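# Remove both clips from the cell, leads stay connected

## Task

Get both clips off the cell and put them down away from it, so neither strip is bent and the leads remain plugged in.

## Robot and tools

Robot: two arms, left_arm and right_arm, each with a two-finger parallel gripper. left_arm's base sits at about (+0.029, +0.290, +0.034) m and right_arm's at about (-0.034, -0.373, 0) m in the scene frame, both turned only slightly about z. A camera stand is fixed behind the arms.

Frames: the scene frame has its origin at table height, midway between the nominal bases, with +z up, +x out over the table and left_arm toward +y. Camera names are not image sides. Each arm reports its hand pose (end_effector_position in metres, end_effector_quat_wxyz) in its own base frame, and its offsets run along its own base axes, turning about its Hand target's position. The gripper's fingers point along its +z and close along its y. end_effector_position is the point between the pads, roughly 1 cm behind the tips. Printed poses can be off by a few centimetres, more at long reach.

Row layout (used by execute_actions and move): one flat list of 14 numbers covering both arms, even if only one moves: dx, dy, dz, rx, ry, rz, opening for left_arm, then the same seven for right_arm. The six pose numbers are offsets, not poses, measured from that arm's Hand target as it stood when the action or move began; 1.0 equals 0.6 m or 180 degrees, range -1 to 1. rx, ry, rz form a single rotation vector. Repeating an offset in a new call moves the arm further. All zeros re-requests the current Hand target. Opening is absolute: +1 fully open (0.094 m), -1 closed. Sending 0 for opening is a real command, so resend the present opening to leave a gripper unchanged. A translation longer than 1.0 may be scaled down along its direction. The controller limits commanded orientation to within 40 degrees of the measured one.

execute_actions(actions, cameras): actions is a list of actions; each action is up to 15 rows, one per 1/30 s step, and a short action repeats its last row to fill 15 steps. Every row in an action counts from the action's start pose. An empty actions list returns state plus all camera images and the scene number. cameras: list of names, ["all"], [] or null.

move(target, speed, blend, opening_speed, grip_force, blocking, cameras): straight-line paths for both grippers. target is one 14-number row or a list of up to 15 rows, every row offset from the same starting Hand targets (not chained). speed in m/s, 0.002 to 4.3, default 0.25 (turns up to twice that in rad/s), one value or one per target. blend in m rounds corners in a list; 0 stops at each. opening_speed: per second on the -1..+1 scale, at least 0.2; use it to close gently. grip_force: newtons per pad, 10 to 50, per arm or shared, persisting; lower force closes slowly. blocking=false returns early while the move continues. A move stops after 10 s of path time; paths do not avoid obstacles or the other arm. Grippers lag and can overshoot, especially with a stretched arm. Keep paths away from an arm's own base; go around it.

wait(seconds 0 to 10, cameras) lets the scene run holding commands. stop(cameras) brakes a running move. zoom_image(camera: cam_head_left or cam_head_right, region [x0, y0, x1, y1] pixels, at most 504 by 504) enlarges part of the newest image; both cameras are 672x504. read_manual(section="licences") only returns licence text. finished_scene(scene) takes the current scene's number and ends it irreversibly; the goal must hold without the robot.

Results: state per arm, including end_effector_position, quat, Hand target (last commanded pose after clipping; next offsets start here), Joint positions (last value is the finger opening in metres), Joint velocities ("within noise" means still), joint torques (include gravity, offset and noisy; joints 3 and 4 wrap at ±28 N m), grip_measured (opening on the command scale, reads up to ~2.5 mm wide when empty; under a hard grip it reads somewhat below the part's width) and Tool commands. move adds a "move:" line: done (within 10 mm and 2 degrees), off_target, moving, held or fault, with limits=paced (pose clipped) or limits=held (steps withheld). done or off_target says nothing about contact. A gripper often rests a few cm short of its command in free air from friction and weight; that alone is not contact. If it stays short, send the remaining distance as an offset.

Gripping: the squeeze grows about 1 N per 0.001 of commanded opening below first touch, then jumps to the force limit (roughly 50-64 N per pad). Close slowly on anything fragile, such as the thin strips. To release, command an opening clearly larger than grip_measured.

Avoid: letting anything fall off the table or leaving it off the table; dropping or releasing moving parts; fast impacts and hard pushes, especially into fixed or heavy objects; any contact between the two arms or grippers, including one gripper closing on the other's fingers (the clearance check does not protect grippers or wrist cameras). A stopped arm keeps pressing; command its target back past the gripper to relieve it. Bending the strips or pulling the leads out fails the goal.

Motor heat: holding loads, stretched poses or pushing at unreachable targets heat motors. A MOTOR HOT line appears at 85 °C; at 100 °C that arm goes limp (OVER-TEMPERATURE FAULT) for 30-60 s or more, possibly without warning.

Each tool is called by a JSON object that holds its "api" and its "payload".

## Session

{"api": "execute_actions", "payload": {"actions": []}}

Scene clock: 0.00 s.
left_arm: end_effector_position=(+0.2684, -0.4582, +0.1536) grip_measured=+1.000 end_effector_quat_wxyz=(+0.240, -0.087, +0.966, -0.030) | right_arm: end_effector_position=(+0.3154, -0.1002, +0.3394) grip_measured=+1.000 end_effector_quat_wxyz=(+0.699, +0.231, +0.676, -0.038)
Joint positions: left_arm=[-1.181 1.639 1.308 -1.025 -0.442 -1.312 0.094] | right_arm=[-0.222 0.412 0.413 -0.022 0.161 0.279 0.094]
Joint velocities: within noise
Joint torques (N m): no reading
Heat: left arm: hottest shoulder 32 °C; right arm: hottest shoulder 36 °C.
Hand target: left_arm +0.2713, -0.4653, +0.1593; +0.242, -0.089, +0.965, -0.037 | right_arm +0.3153, -0.1002, +0.3571; +0.710, +0.229, +0.665, -0.036
Tool commands: left_gripper/opening=+1.0 right_gripper/opening=+1.0

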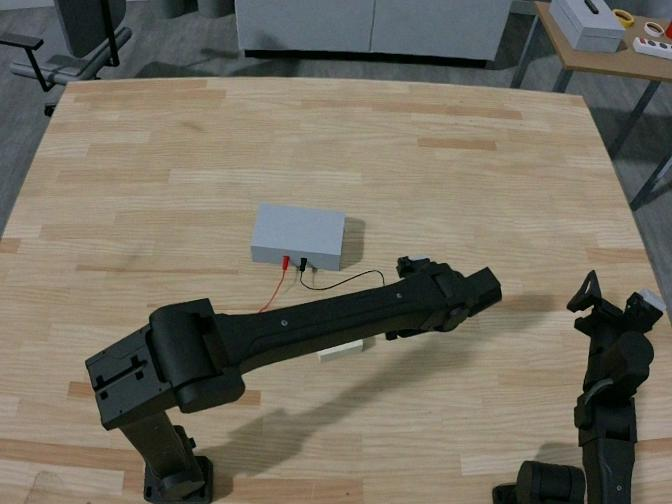

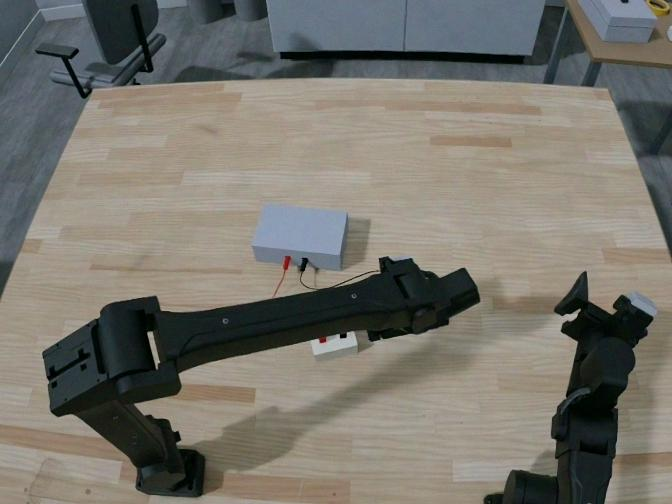

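{"api": "move", "payload": {"target": [[0,0,0.2,0,0,0,1,0,0,0,0,0,0,1],[0.0,0.8,0.2,0,0,0,1,0,0,0,0,0,0,1]], "blend": [0.05,0], "cameras": ["all"]}}

Scene clock: 5.33 s.
left_arm: end_effector_position=(+0.2728, +0.0143, +0.2834) grip_measured=+1.000 end_effector_quat_wxyz=(+0.247, -0.094, +0.964, -0.038) | right_arm: end_effector_position=(+0.3154, -0.1002, +0.3394) grip_measured=+1.000 end_effector_quat_wxyz=(+0.699, +0.231, +0.676, -0.038)
Joint positions: left_arm=[0.103 0.71 0.899 -1.259 0.077 -0.111 0.094] | right_arm=[-0.222 0.412 0.413 -0.022 0.161 0.279 0.094]
Joint torques (N m): left_arm=[0.09 -1.79 10.95 1.43 0.15 0.17] | right_arm=[0.21 1.38 12.67 1.8 0.11 -0.07]
Heat: left arm: hottest shoulder 32 °C; right arm: hottest shoulder 36 °C.
Hand target: left_arm +0.2714, +0.0146, +0.2794; +0.242, -0.089, +0.966, -0.037 | right_arm +0.3153, -0.1002, +0.3571; +0.710, +0.229, +0.665, -0.036
Off the commanded pose: left_arm 0.004 m, 1 deg | right_arm 0.018 m, 2 deg.
move: off_target (right_arm)

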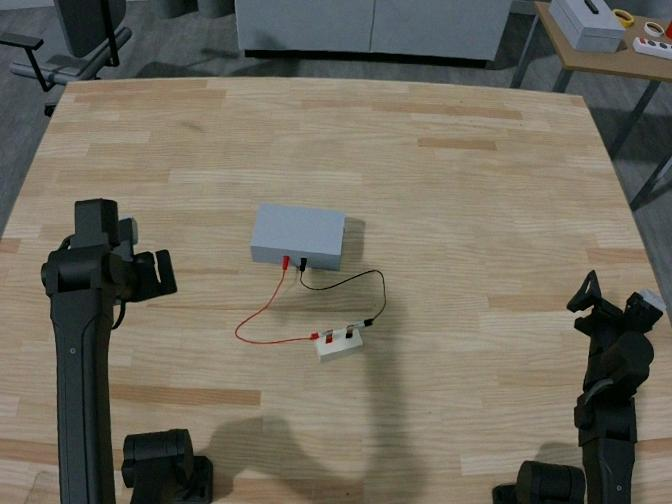

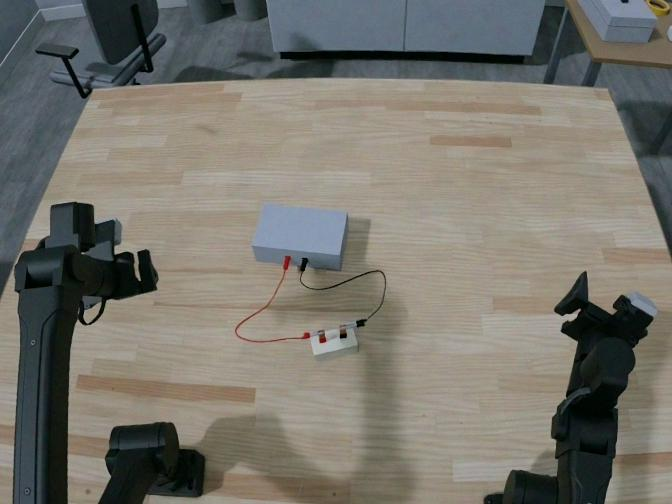

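{"api": "zoom_image", "payload": {"camera": "cam_head_left", "region": [290, 300, 400, 380]}}

{"api": "zoom_image", "payload": {"camera": "cam_head_right", "region": [280, 300, 390, 380]}}

{"api": "zoom_image", "payload": {"camera": "cam_head_left", "region": [220, 190, 410, 370]}}

Scaled by 4.582.

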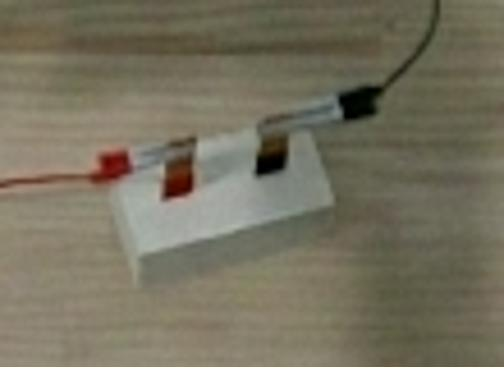

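Scaled by 4.582.

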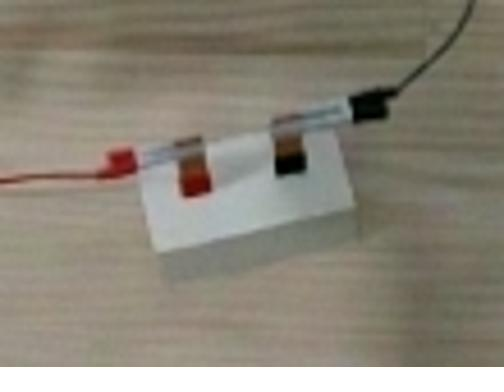

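Scaled by 2.653.

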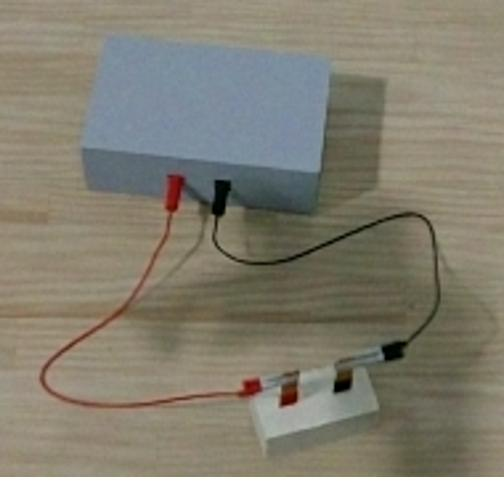

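{"api": "zoom_image", "payload": {"camera": "cam_head_left", "region": [306, 322, 346, 352]}}

{"api": "zoom_image", "payload": {"camera": "cam_head_right", "region": [332, 310, 372, 340]}}

{"api": "zoom_image", "payload": {"camera": "cam_head_left", "region": [340, 312, 380, 342]}}

{"api": "zoom_image", "payload": {"camera": "cam_head_right", "region": [298, 322, 338, 352]}}

Scaled by 12.600.

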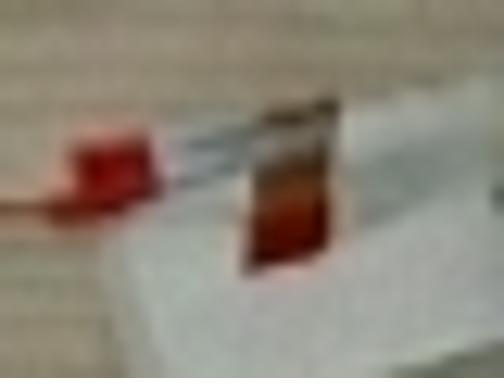

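Scaled by 12.600.

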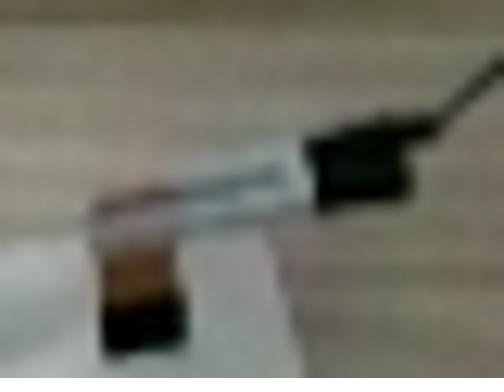

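Scaled by 12.600.

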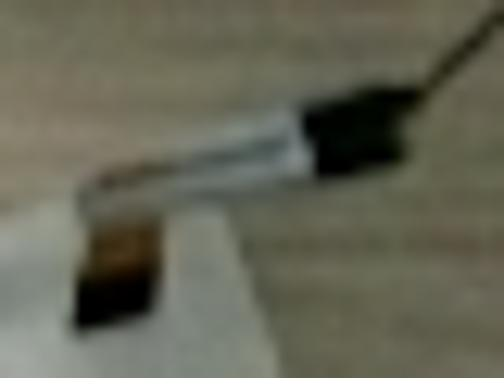

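Scaled by 12.600.

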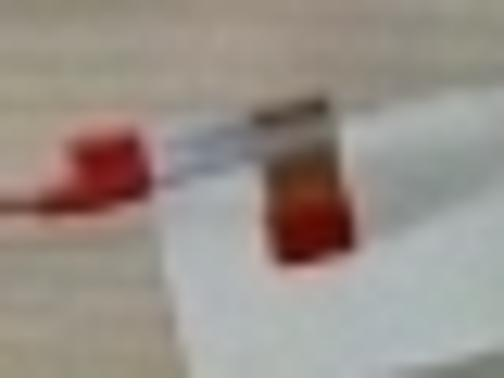

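{"api": "move", "payload": {"target": [-0.048,-0.312,-0.272,0.122,0.121,-0.454,1,0,0,0,0,0,0,1], "cameras": ["all"]}}

Scene clock: 39.43 s.
left_arm: end_effector_position=(+0.2367, -0.1665, +0.1139) grip_measured=+1.000 end_effector_quat_wxyz=(-0.006, +0.587, +0.810, -0.001) | right_arm: end_effector_position=(+0.3154, -0.1002, +0.3394) grip_measured=+1.000 end_effector_quat_wxyz=(+0.699, +0.231, +0.676, -0.038)
Joint positions: left_arm=[-0.61 1.176 0.788 -1.196 0.003 0.644 0.094] | right_arm=[-0.222 0.412 0.413 -0.022 0.161 0.279 0.094]
Joint torques (N m): left_arm=[-0.26 -5.77 11.29 1.07 0.07 0.11] | right_arm=[0.21 1.38 12.67 1.81 0.11 -0.07]
Heat: left arm: hottest elbow 35 °C; right arm: hottest elbow 38 °C.
Hand target: left_arm +0.2425, -0.1726, +0.1162; +0.000, +0.595, +0.804, +0.000 | right_arm +0.3153, -0.1002, +0.3571; +0.710, +0.229, +0.665, -0.036
Off the commanded pose: left_arm 0.009 m, 1 deg | right_arm 0.018 m, 2 deg.
move: off_target (right_arm)

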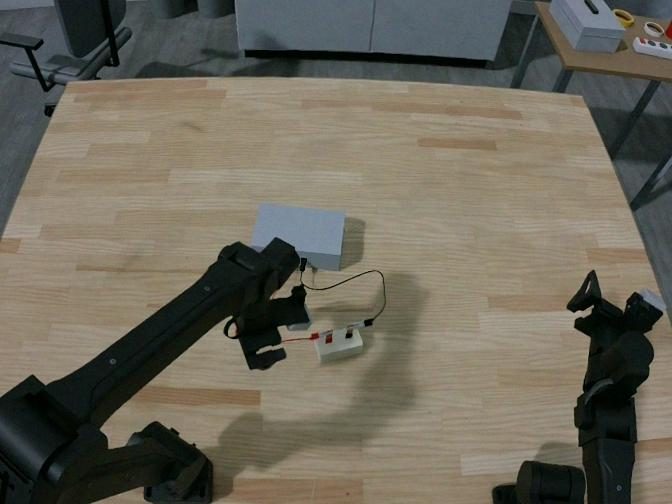

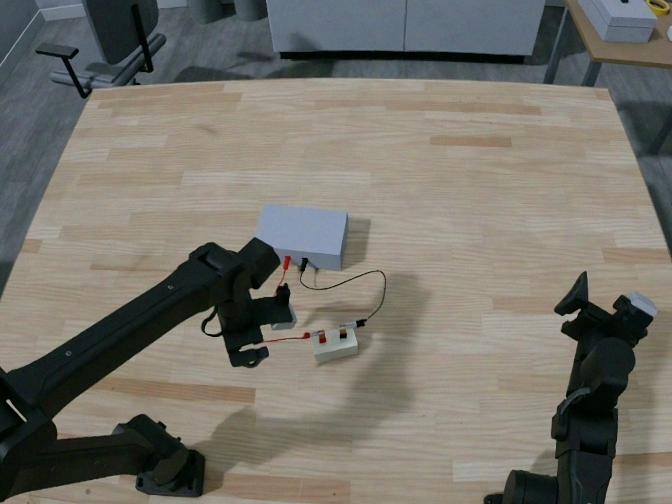

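{"api": "zoom_image", "payload": {"camera": "cam_head_left", "region": [230, 270, 390, 390]}}

{"api": "zoom_image", "payload": {"camera": "cam_head_right", "region": [210, 270, 370, 390]}}

Scaled by 3.150.

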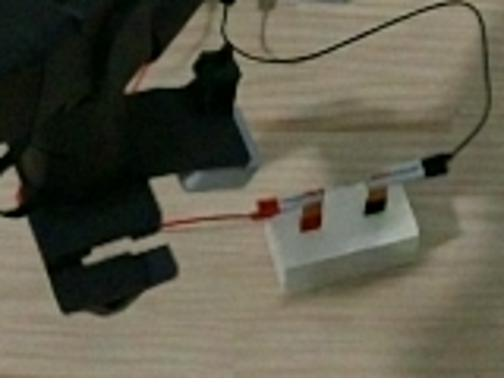

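Scaled by 3.150.

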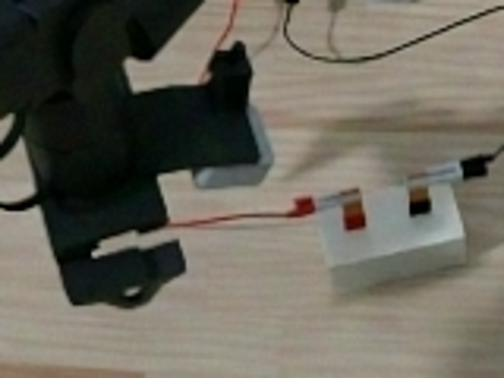

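{"api": "move", "payload": {"target": [0,0,0,0,0,0,-1,0,0,0,0,0,0,1], "cameras": ["all"]}}

{"api": "zoom_image", "payload": {"camera": "cam_head_left", "region": [230, 270, 390, 390]}}

{"api": "zoom_image", "payload": {"camera": "cam_head_right", "region": [210, 270, 370, 390]}}

Scene clock: 47.37 s.
left_arm: end_effector_position=(+0.2367, -0.1665, +0.1139) grip_measured=-0.996 end_effector_quat_wxyz=(-0.006, +0.587, +0.810, -0.001) | right_arm: end_effector_position=(+0.3154, -0.1002, +0.3394) grip_measured=+1.000 end_effector_quat_wxyz=(+0.699, +0.231, +0.676, -0.038)
Joint positions: left_arm=[-0.61 1.176 0.788 -1.196 0.003 0.645 0] | right_arm=[-0.222 0.412 0.413 -0.022 0.161 0.279 0.094]
Joint torques (N m): left_arm=[-0.97 -6.01 11.38 0.87 0.02 0.13] | right_arm=[0.21 1.38 12.67 1.8 0.11 -0.07]
Heat: left arm: hottest elbow 35 °C; right arm: hottest elbow 39 °C.
Hand target: left_arm +0.2425, -0.1726, +0.1162; +0.000, +0.595, +0.804, +0.000 | right_arm +0.3153, -0.1002, +0.3571; +0.710, +0.229, +0.665, -0.036
Off the commanded pose: left_arm 0.009 m, 1 deg | right_arm 0.018 m, 2 deg.
move: off_target (right_arm)

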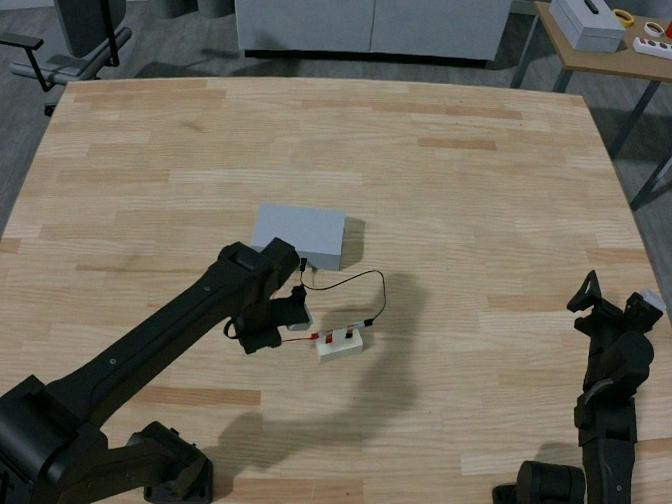

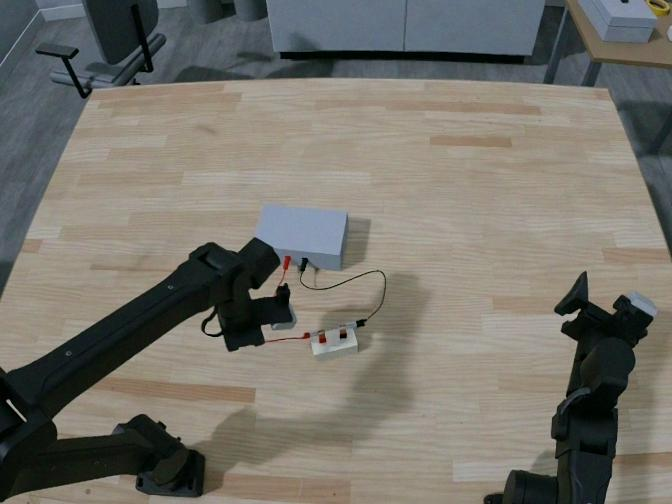

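Scaled by 3.150.

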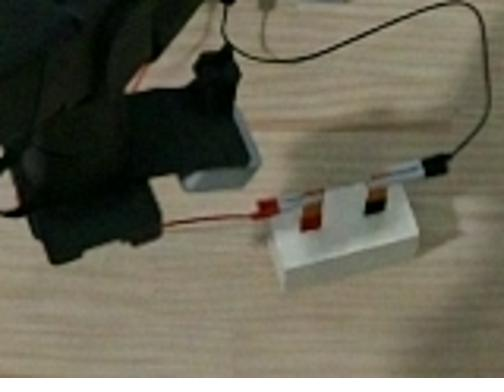

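Scaled by 3.150.

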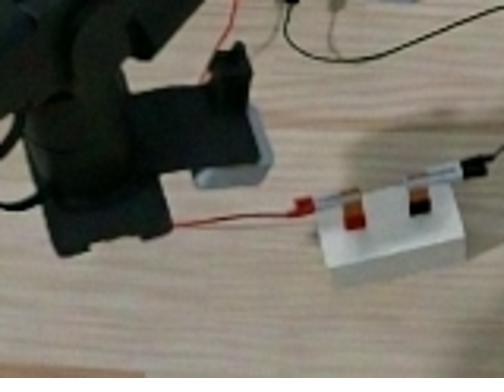

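{"api": "move", "payload": {"target": [0,0,0,-0.292,-0.089,0,-1,0,0,0,0,0,0,1], "cameras": ["all"]}}

{"api": "zoom_image", "payload": {"camera": "cam_head_left", "region": [230, 270, 390, 390]}}

{"api": "zoom_image", "payload": {"camera": "cam_head_right", "region": [210, 270, 370, 390]}}

Scene clock: 68.97 s.
left_arm: end_effector_position=(+0.2415, -0.1744, +0.1155) grip_measured=-0.996 end_effector_quat_wxyz=(+0.363, +0.527, +0.716, -0.279) | right_arm: end_effector_position=(+0.3154, -0.1002, +0.3394) grip_measured=+1.000 end_effector_quat_wxyz=(+0.699, +0.231, +0.676, -0.038)
Joint positions: left_arm=[-0.185 0.882 0.371 -0.5 0.815 0.839 0] | right_arm=[-0.222 0.412 0.413 -0.022 0.161 0.279 0.094]
Joint torques (N m): left_arm=[-0.56 -3.6 9.65 2.04 0.69 0.05] | right_arm=[0.21 1.38 12.66 1.8 0.11 -0.07]
Heat: left arm: hottest elbow 35 °C; right arm: hottest elbow 42 °C.
Hand target: left_arm +0.2426, -0.1725, +0.1161; +0.371, +0.528, +0.713, -0.275 | right_arm +0.3153, -0.1002, +0.3571; +0.710, +0.229, +0.665, -0.036
Off the commanded pose: left_arm 0.002 m, 1 deg | right_arm 0.018 m, 2 deg.
move: off_target (right_arm)

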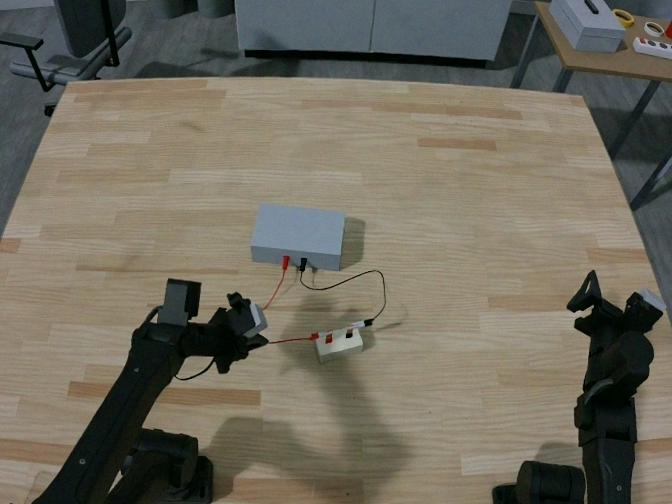

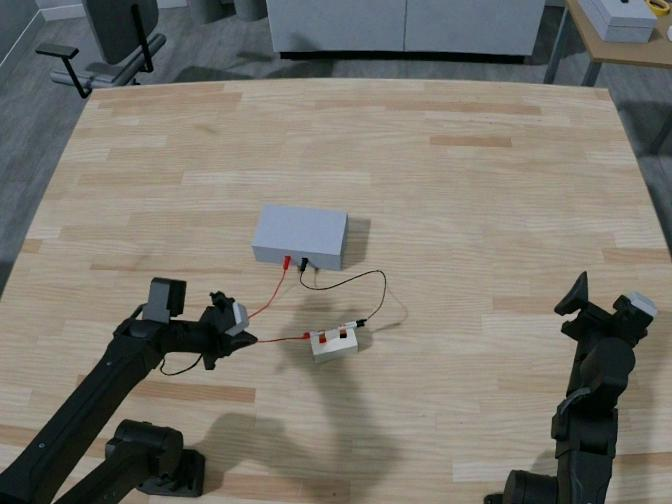

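Scaled by 3.150.

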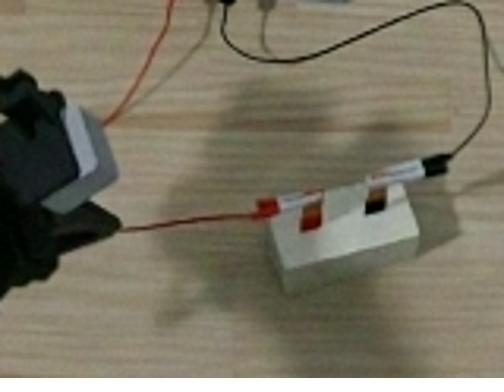

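Scaled by 3.150.

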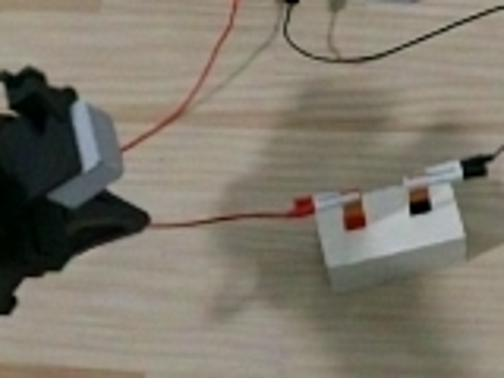

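{"api": "move", "payload": {"target": [0,-0.05,0,0,0,0,-1,0,0,0,0,0,0,1], "cameras": ["all"]}}

{"api": "zoom_image", "payload": {"camera": "cam_head_left", "region": [260, 300, 340, 360]}}

{"api": "zoom_image", "payload": {"camera": "cam_head_right", "region": [250, 300, 330, 360]}}

{"api": "move", "payload": {"target": [0,0,-0.08,0,0,0,-1,0,0,0,0,0,0,1], "cameras": ["all"]}}

{"api": "zoom_image", "payload": {"camera": "cam_head_left", "region": [260, 300, 340, 360]}}

{"api": "zoom_image", "payload": {"camera": "cam_head_right", "region": [250, 300, 330, 360]}}

Scene clock: 75.83 s.
left_arm: end_effector_position=(+0.2447, -0.2012, +0.1204) grip_measured=-0.996 end_effector_quat_wxyz=(+0.374, +0.531, +0.710, -0.272) | right_arm: end_effector_position=(+0.3154, -0.1002, +0.3394) grip_measured=+1.000 end_effector_quat_wxyz=(+0.699, +0.231, +0.676, -0.038)
Joint positions: left_arm=[-0.308 0.882 0.365 -0.367 0.738 0.701 0] | right_arm=[-0.222 0.412 0.413 -0.022 0.161 0.279 0.094]
Joint torques (N m): left_arm=[-0.79 -2.84 9.59 2.35 0.49 -0.11] | right_arm=[0.21 1.38 12.67 1.8 0.11 -0.07]
Heat: left arm: hottest elbow 36 °C; right arm: hottest elbow 43 °C.
Hand target: left_arm +0.2426, -0.2025, +0.1161; +0.371, +0.528, +0.713, -0.275 | right_arm +0.3153, -0.1002, +0.3571; +0.710, +0.229, +0.665, -0.036
Off the commanded pose: left_arm 0.005 m, 1 deg | right_arm 0.018 m, 2 deg.
move: off_target (right_arm)

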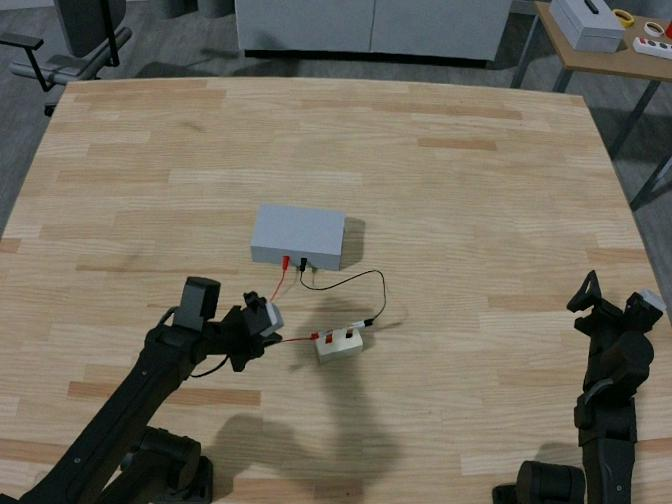

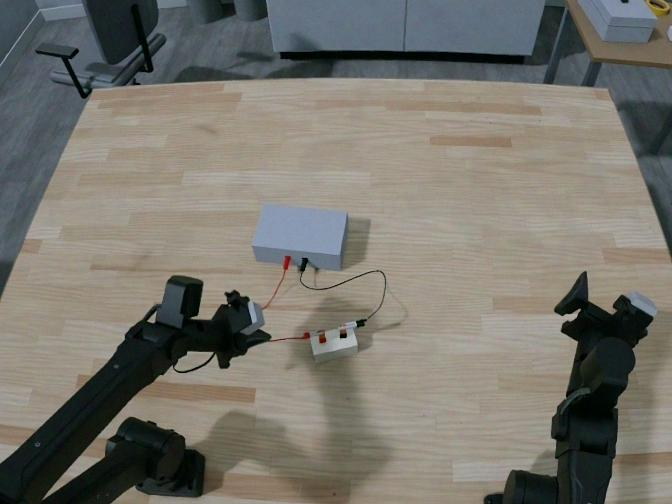

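Scaled by 6.300.

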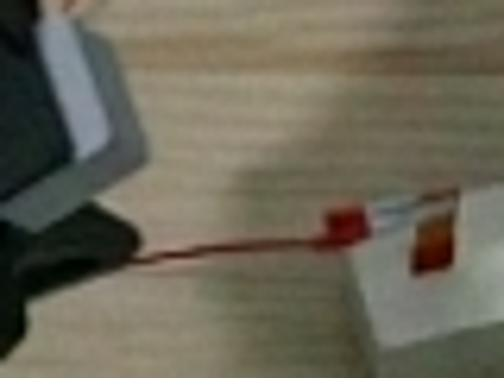

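Scaled by 6.300.

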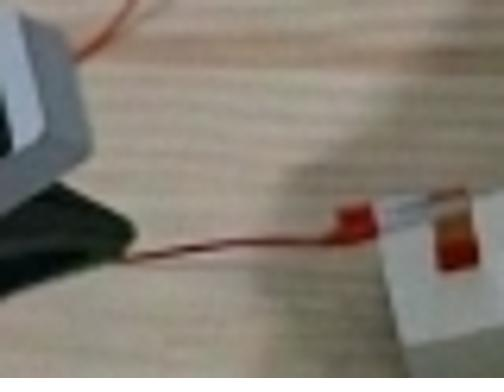

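Scene clock: 76.77 s.
left_arm: end_effector_position=(+0.2438, -0.2008, +0.0703) grip_measured=-0.996 end_effector_quat_wxyz=(+0.373, +0.530, +0.711, -0.272) | right_arm: end_effector_position=(+0.3154, -0.1002, +0.3394) grip_measured=+1.000 end_effector_quat_wxyz=(+0.699, +0.231, +0.676, -0.038)
Joint positions: left_arm=[-0.308 1.041 0.278 -0.124 0.737 0.7 0] | right_arm=[-0.222 0.412 0.413 -0.022 0.161 0.279 0.094]
Joint torques (N m): left_arm=[-1.67 -2.78 8.47 2.32 0.43 -0.08] | right_arm=[0.21 1.38 12.67 1.8 0.11 -0.07]
Heat: left arm: hottest elbow 36 °C; right arm: hottest elbow 43 °C.
Hand target: left_arm +0.2425, -0.2026, +0.0682; +0.371, +0.528, +0.713, -0.275 | right_arm +0.3153, -0.1002, +0.3571; +0.710, +0.229, +0.665, -0.036
Off the commanded pose: left_arm 0.003 m, 0 deg | right_arm 0.018 m, 2 deg.
move: off_target (right_arm)

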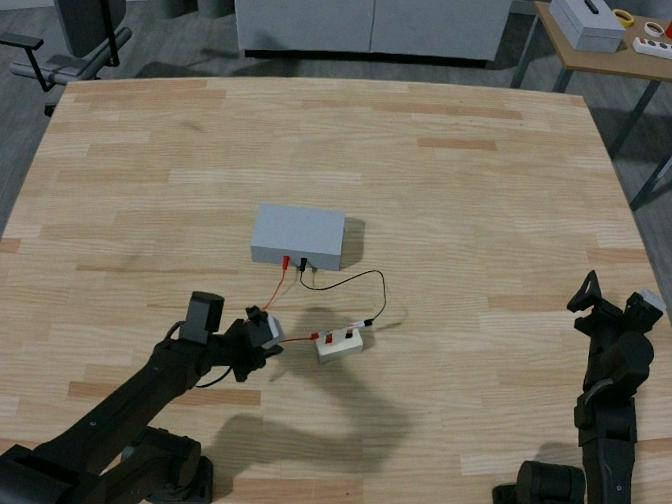

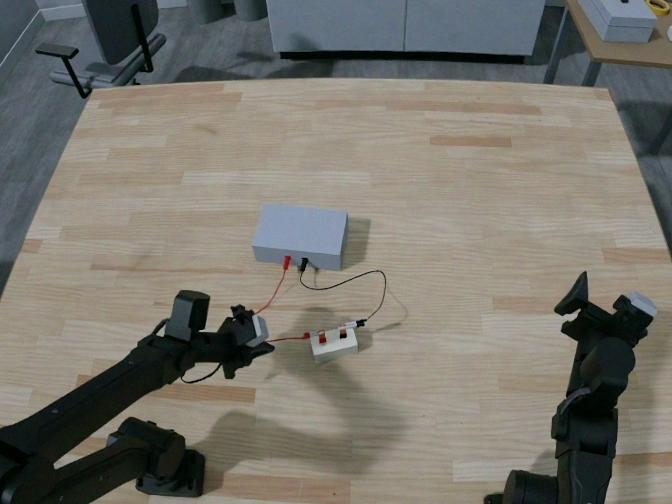

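Scaled by 6.300.

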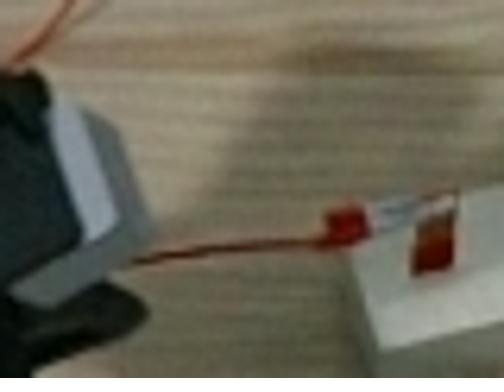

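Scaled by 6.300.

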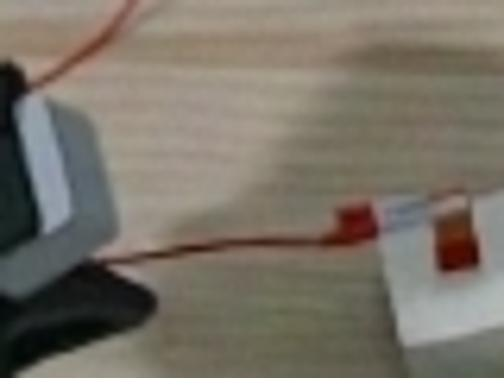

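{"api": "move", "payload": {"target": [[0.0,0,0.05,0,0,0,-0.3,0,0,0,0,0,0,1],[0.046,-0.055,0.05,0,0,0,-0.3,0,0,0,0,0,0,1]], "cameras": ["all"]}}

{"api": "zoom_image", "payload": {"camera": "cam_head_left", "region": [270, 300, 350, 360]}}

{"api": "zoom_image", "payload": {"camera": "cam_head_right", "region": [260, 300, 340, 360]}}

Scene clock: 92.43 s.
left_arm: end_effector_position=(+0.2565, -0.2262, +0.0857) grip_measured=-0.303 end_effector_quat_wxyz=(+0.358, +0.528, +0.719, -0.275) | right_arm: end_effector_position=(+0.3154, -0.1002, +0.3394) grip_measured=+1.000 end_effector_quat_wxyz=(+0.699, +0.231, +0.676, -0.038)
Joint positions: left_arm=[-0.396 1.069 0.354 -0.149 0.678 0.611 0.033] | right_arm=[-0.222 0.412 0.413 -0.022 0.161 0.279 0.094]
Joint torques (N m): left_arm=[-1.26 -3.72 12.48 2.58 0.33 -0.11] | right_arm=[0.21 1.38 12.67 1.8 0.11 -0.07]
Heat: left arm: hottest elbow 35 °C; right arm: hottest elbow 45 °C.
Hand target: left_arm +0.2701, -0.2355, +0.0982; +0.371, +0.528, +0.713, -0.275 | right_arm +0.3153, -0.1002, +0.3571; +0.710, +0.229, +0.665, -0.036
Off the commanded pose: left_arm 0.021 m, 2 deg | right_arm 0.018 m, 2 deg.
move: off_target (left_arm, right_arm)

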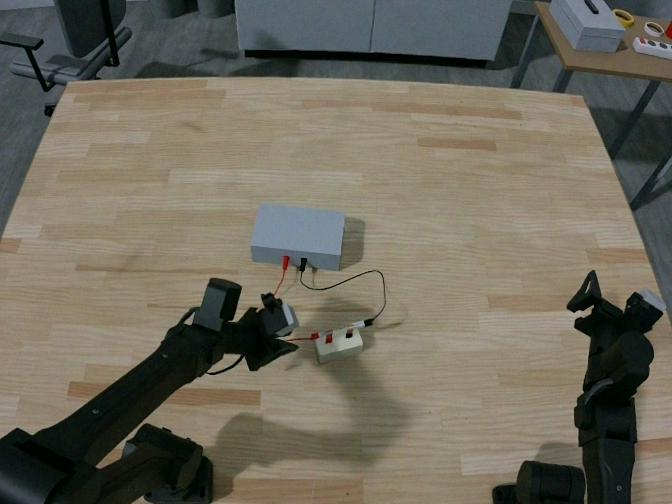

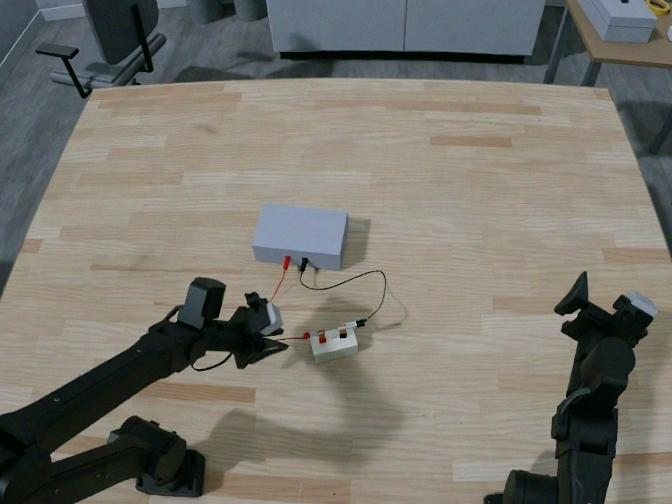

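Scaled by 6.300.

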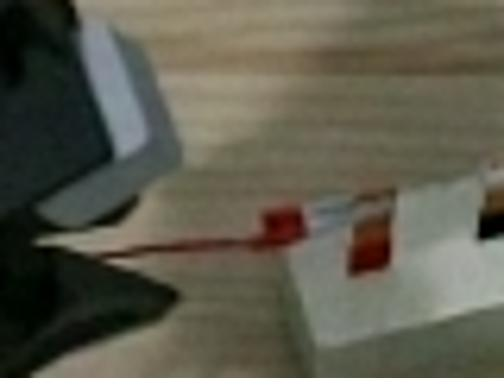

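Scaled by 6.300.

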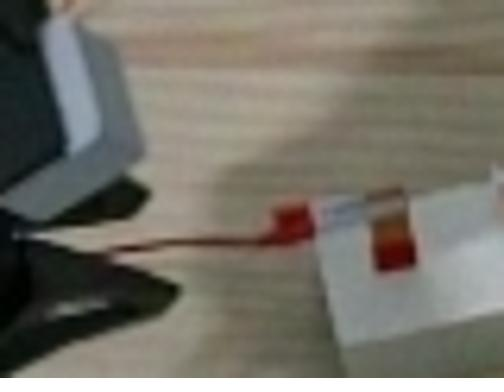

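{"api": "move", "payload": {"target": [0.019,-0.027,-0.033,0,0,-0.0167,-0.3,0,0,0,0,0,0,1], "speed": 0.1, "cameras": ["all"]}}

{"api": "zoom_image", "payload": {"camera": "cam_head_left", "region": [280, 310, 344, 358]}}

{"api": "zoom_image", "payload": {"camera": "cam_head_right", "region": [272, 310, 336, 358]}}

Scene clock: 102.40 s.
left_arm: end_effector_position=(+0.2662, -0.2401, +0.0657) grip_measured=-0.303 end_effector_quat_wxyz=(+0.346, +0.535, +0.715, -0.288) | right_arm: end_effector_position=(+0.3154, -0.1002, +0.3394) grip_measured=+1.000 end_effector_quat_wxyz=(+0.699, +0.231, +0.676, -0.038)
Joint positions: left_arm=[-0.416 1.21 0.378 -0.053 0.695 0.612 0.033] | right_arm=[-0.222 0.412 0.413 -0.022 0.161 0.279 0.094]
Joint torques (N m): left_arm=[-0.73 -4.78 12.05 2.17 0.6 0.1] | right_arm=[0.21 1.38 12.67 1.8 0.11 -0.07]
Heat: left arm: hottest elbow 38 °C; right arm: hottest elbow 46 °C.
Hand target: left_arm +0.2816, -0.2518, +0.0784; +0.364, +0.547, +0.699, -0.284 | right_arm +0.3153, -0.1002, +0.3571; +0.710, +0.229, +0.665, -0.036
Off the commanded pose: left_arm 0.023 m, 3 deg | right_arm 0.018 m, 2 deg.
move: off_target (left_arm, right_arm)

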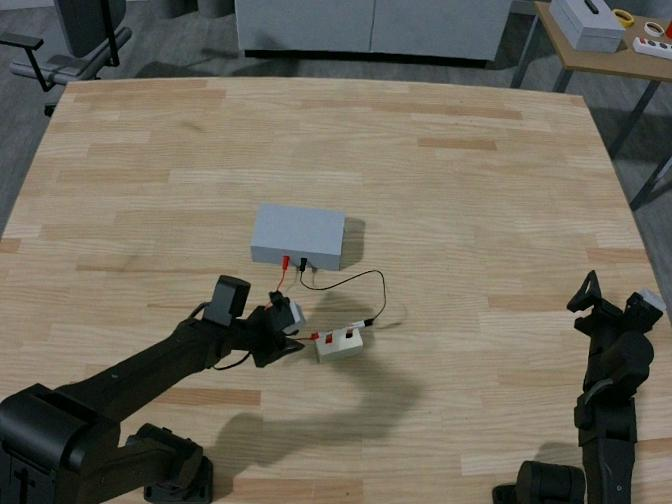

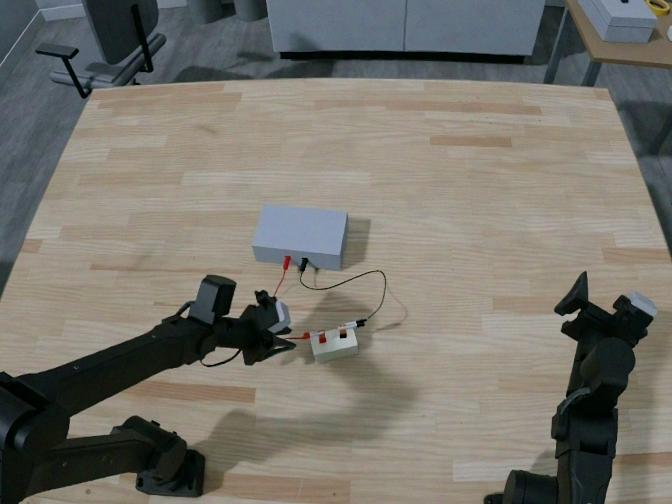

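Scaled by 7.875.

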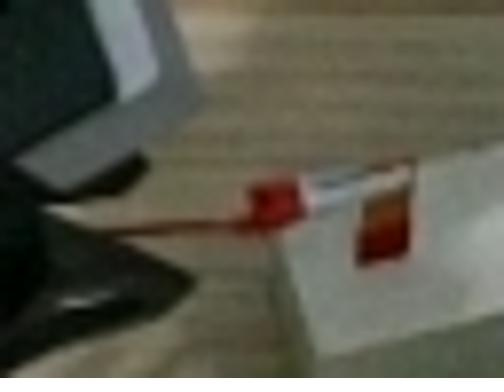

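Scaled by 7.875.

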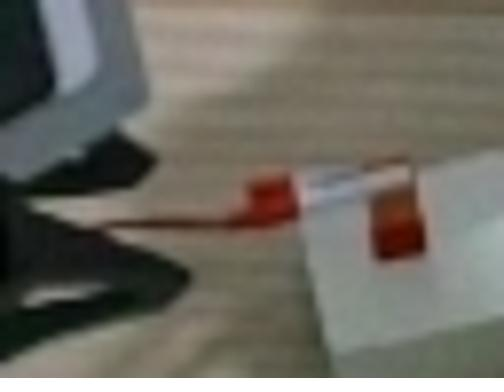

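{"api": "move", "payload": {"target": [0.0107,-0.0433,0,0,0,0,-0.3,0,0,0,0,0,0,1], "speed": 0.06, "cameras": ["all"]}}

{"api": "zoom_image", "payload": {"camera": "cam_head_left", "region": [290, 310, 354, 358]}}

{"api": "zoom_image", "payload": {"camera": "cam_head_right", "region": [282, 310, 346, 358]}}

Scene clock: 109.13 s.
left_arm: end_effector_position=(+0.2729, -0.2660, +0.0674) grip_measured=-0.303 end_effector_quat_wxyz=(+0.351, +0.547, +0.705, -0.284) | right_arm: end_effector_position=(+0.3154, -0.1002, +0.3394) grip_measured=+1.000 end_effector_quat_wxyz=(+0.699, +0.231, +0.676, -0.038)
Joint positions: left_arm=[-0.491 1.262 0.414 0.008 0.65 0.573 0.033] | right_arm=[-0.222 0.412 0.413 -0.022 0.161 0.279 0.094]
Joint torques (N m): left_arm=[-1.38 -5.07 11.9 2.55 0.37 -0.1] | right_arm=[0.21 1.38 12.66 1.78 0.11 -0.07]
Heat: left arm: hottest elbow 38 °C; right arm: hottest elbow 46 °C.
Hand target: left_arm +0.2879, -0.2777, +0.0783; +0.363, +0.547, +0.699, -0.284 | right_arm +0.3153, -0.1002, +0.3571; +0.710, +0.229, +0.665, -0.036
Off the commanded pose: left_arm 0.022 m, 2 deg | right_arm 0.018 m, 2 deg.
move: off_target (left_arm, right_arm)

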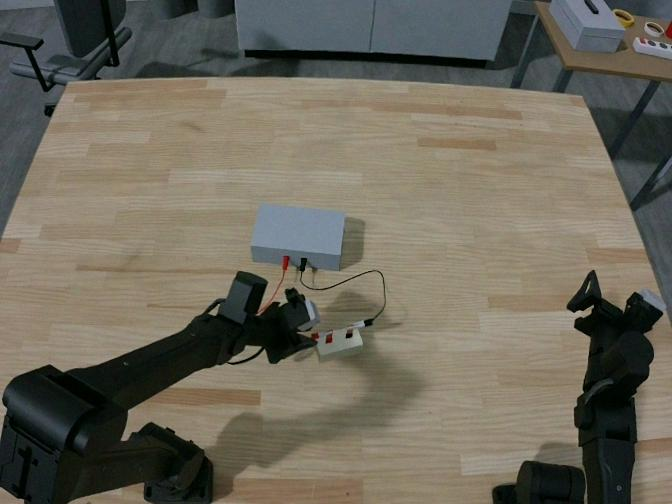

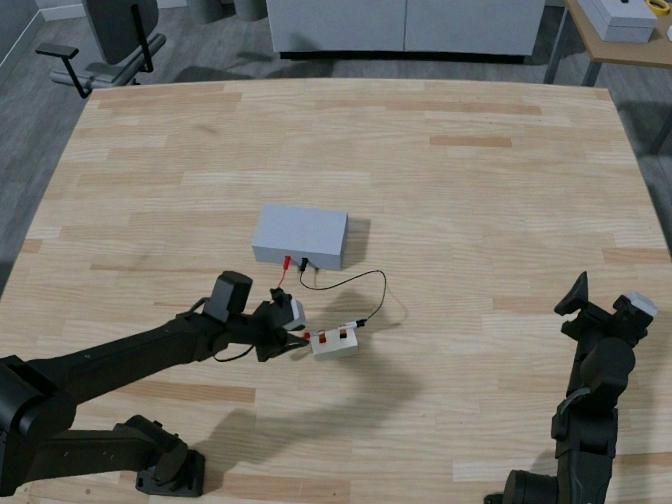

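Scaled by 7.875.

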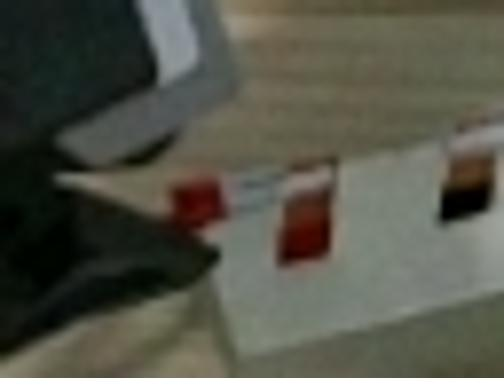

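Scaled by 7.875.

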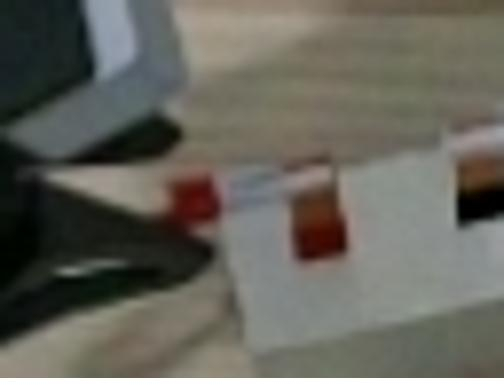

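{"api": "move", "payload": {"target": [0.003,-0.015,-0.010,0,0,0,-0.3,0,0,0,0,0,0,1], "speed": 0.06, "cameras": ["all"]}}

{"api": "zoom_image", "payload": {"camera": "cam_head_left", "region": [290, 310, 354, 358]}}

{"api": "zoom_image", "payload": {"camera": "cam_head_right", "region": [282, 310, 346, 358]}}

Scene clock: 113.23 s.
left_arm: end_effector_position=(+0.2749, -0.2739, +0.0616) grip_measured=-0.303 end_effector_quat_wxyz=(+0.351, +0.547, +0.705, -0.284) | right_arm: end_effector_position=(+0.3154, -0.1002, +0.3394) grip_measured=+1.000 end_effector_quat_wxyz=(+0.699, +0.231, +0.676, -0.038)
Joint positions: left_arm=[-0.514 1.298 0.419 0.052 0.633 0.551 0.033] | right_arm=[-0.222 0.412 0.413 -0.022 0.161 0.279 0.094]
Joint torques (N m): left_arm=[-1.79 -5.42 11.74 2.74 0.36 -0.18] | right_arm=[0.21 1.38 12.66 1.8 0.11 -0.08]
Heat: left arm: hottest elbow 38 °C; right arm: hottest elbow 47 °C.
Hand target: left_arm +0.2897, -0.2867, +0.0722; +0.363, +0.547, +0.699, -0.284 | right_arm +0.3153, -0.1002, +0.3571; +0.710, +0.229, +0.665, -0.036
Off the commanded pose: left_arm 0.022 m, 2 deg | right_arm 0.018 m, 2 deg.
move: off_target (left_arm, right_arm)

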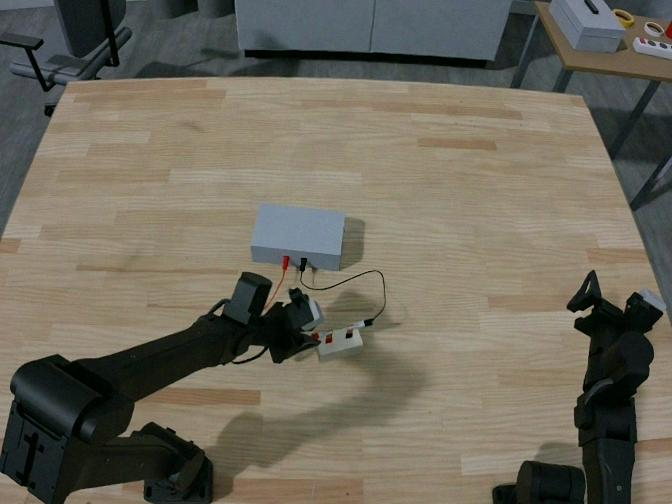

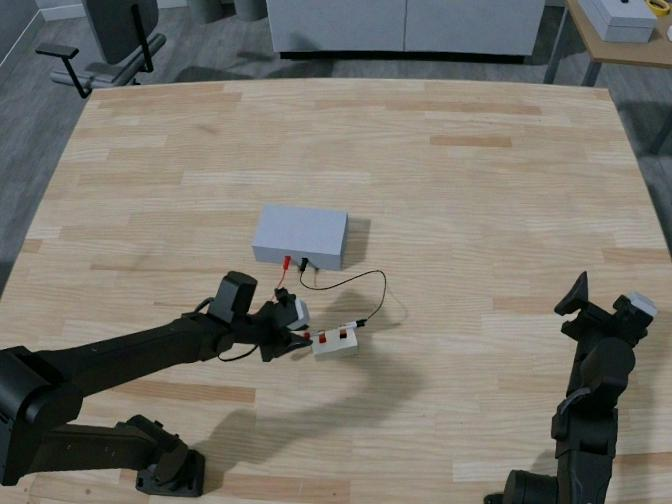

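Scaled by 7.875.

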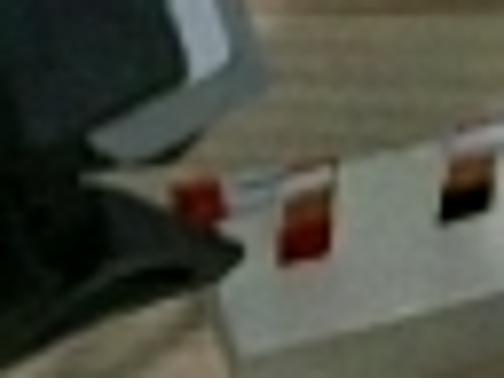

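Scaled by 7.875.

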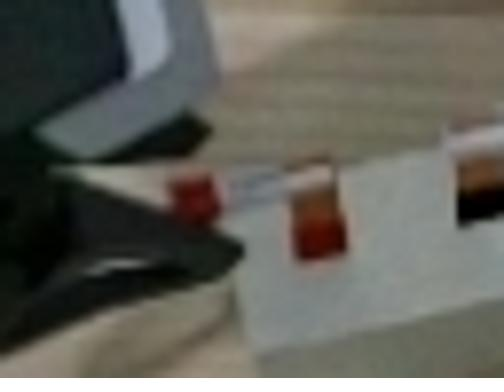

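{"api": "move", "payload": {"target": [0,0,0,0,0,0,-0.72,0,0,0,0,0,0,1], "opening_speed": 0.3, "cameras": ["all"]}}

{"api": "zoom_image", "payload": {"camera": "cam_head_left", "region": [290, 310, 354, 358]}}

{"api": "zoom_image", "payload": {"camera": "cam_head_right", "region": [282, 310, 346, 358]}}

Scene clock: 116.90 s.
left_arm: end_effector_position=(+0.2749, -0.2739, +0.0616) grip_measured=-0.717 end_effector_quat_wxyz=(+0.351, +0.547, +0.705, -0.284) | right_arm: end_effector_position=(+0.3154, -0.1002, +0.3394) grip_measured=+1.000 end_effector_quat_wxyz=(+0.699, +0.231, +0.676, -0.038)
Joint positions: left_arm=[-0.514 1.298 0.419 0.052 0.633 0.551 0.013] | right_arm=[-0.222 0.412 0.413 -0.022 0.161 0.279 0.094]
Joint torques (N m): left_arm=[-1.44 -6.01 11.66 2.63 0.37 -0.05] | right_arm=[0.15 1.32 12.67 1.8 0.11 -0.07]
Heat: left arm: hottest elbow 38 °C; right arm: hottest elbow 47 °C.
Hand target: left_arm +0.2897, -0.2867, +0.0722; +0.363, +0.547, +0.699, -0.284 | right_arm +0.3153, -0.1002, +0.3571; +0.710, +0.229, +0.665, -0.036
Off the commanded pose: left_arm 0.022 m, 2 deg | right_arm 0.018 m, 2 deg.
move: off_target (left_arm, right_arm)

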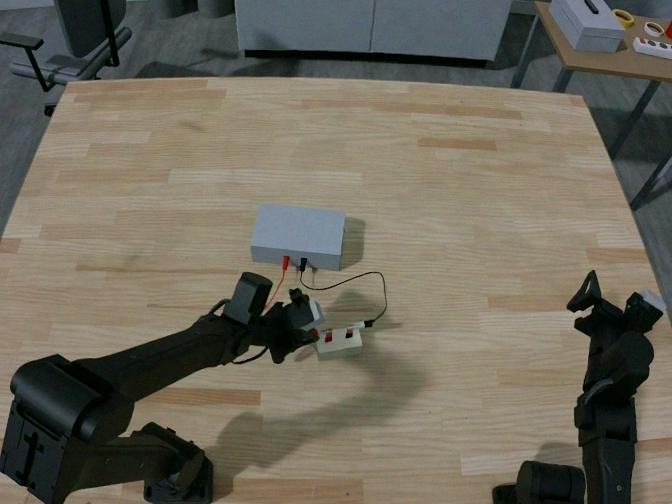

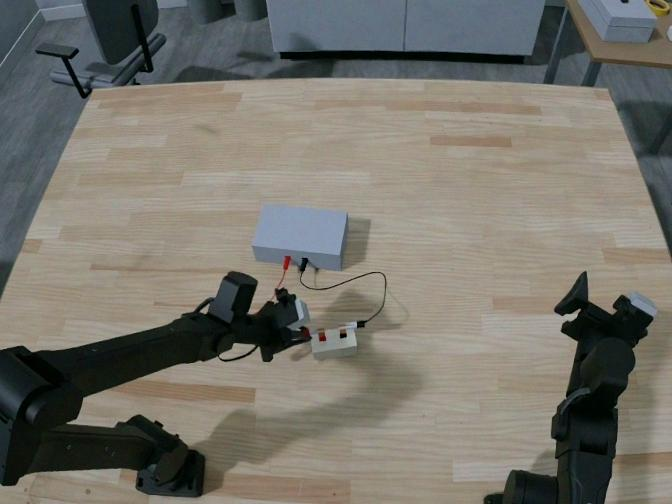

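Scaled by 7.875.

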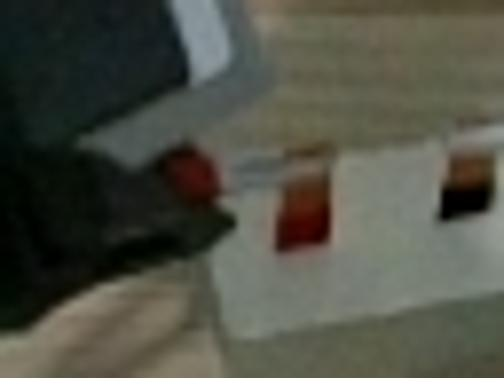

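Scaled by 7.875.

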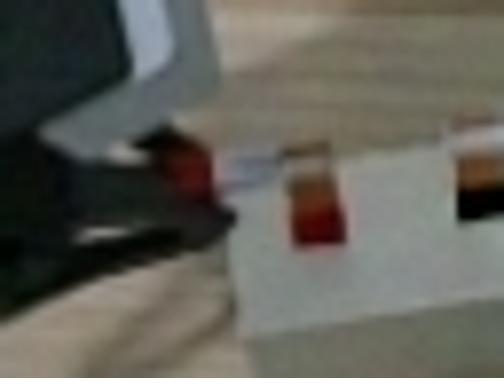

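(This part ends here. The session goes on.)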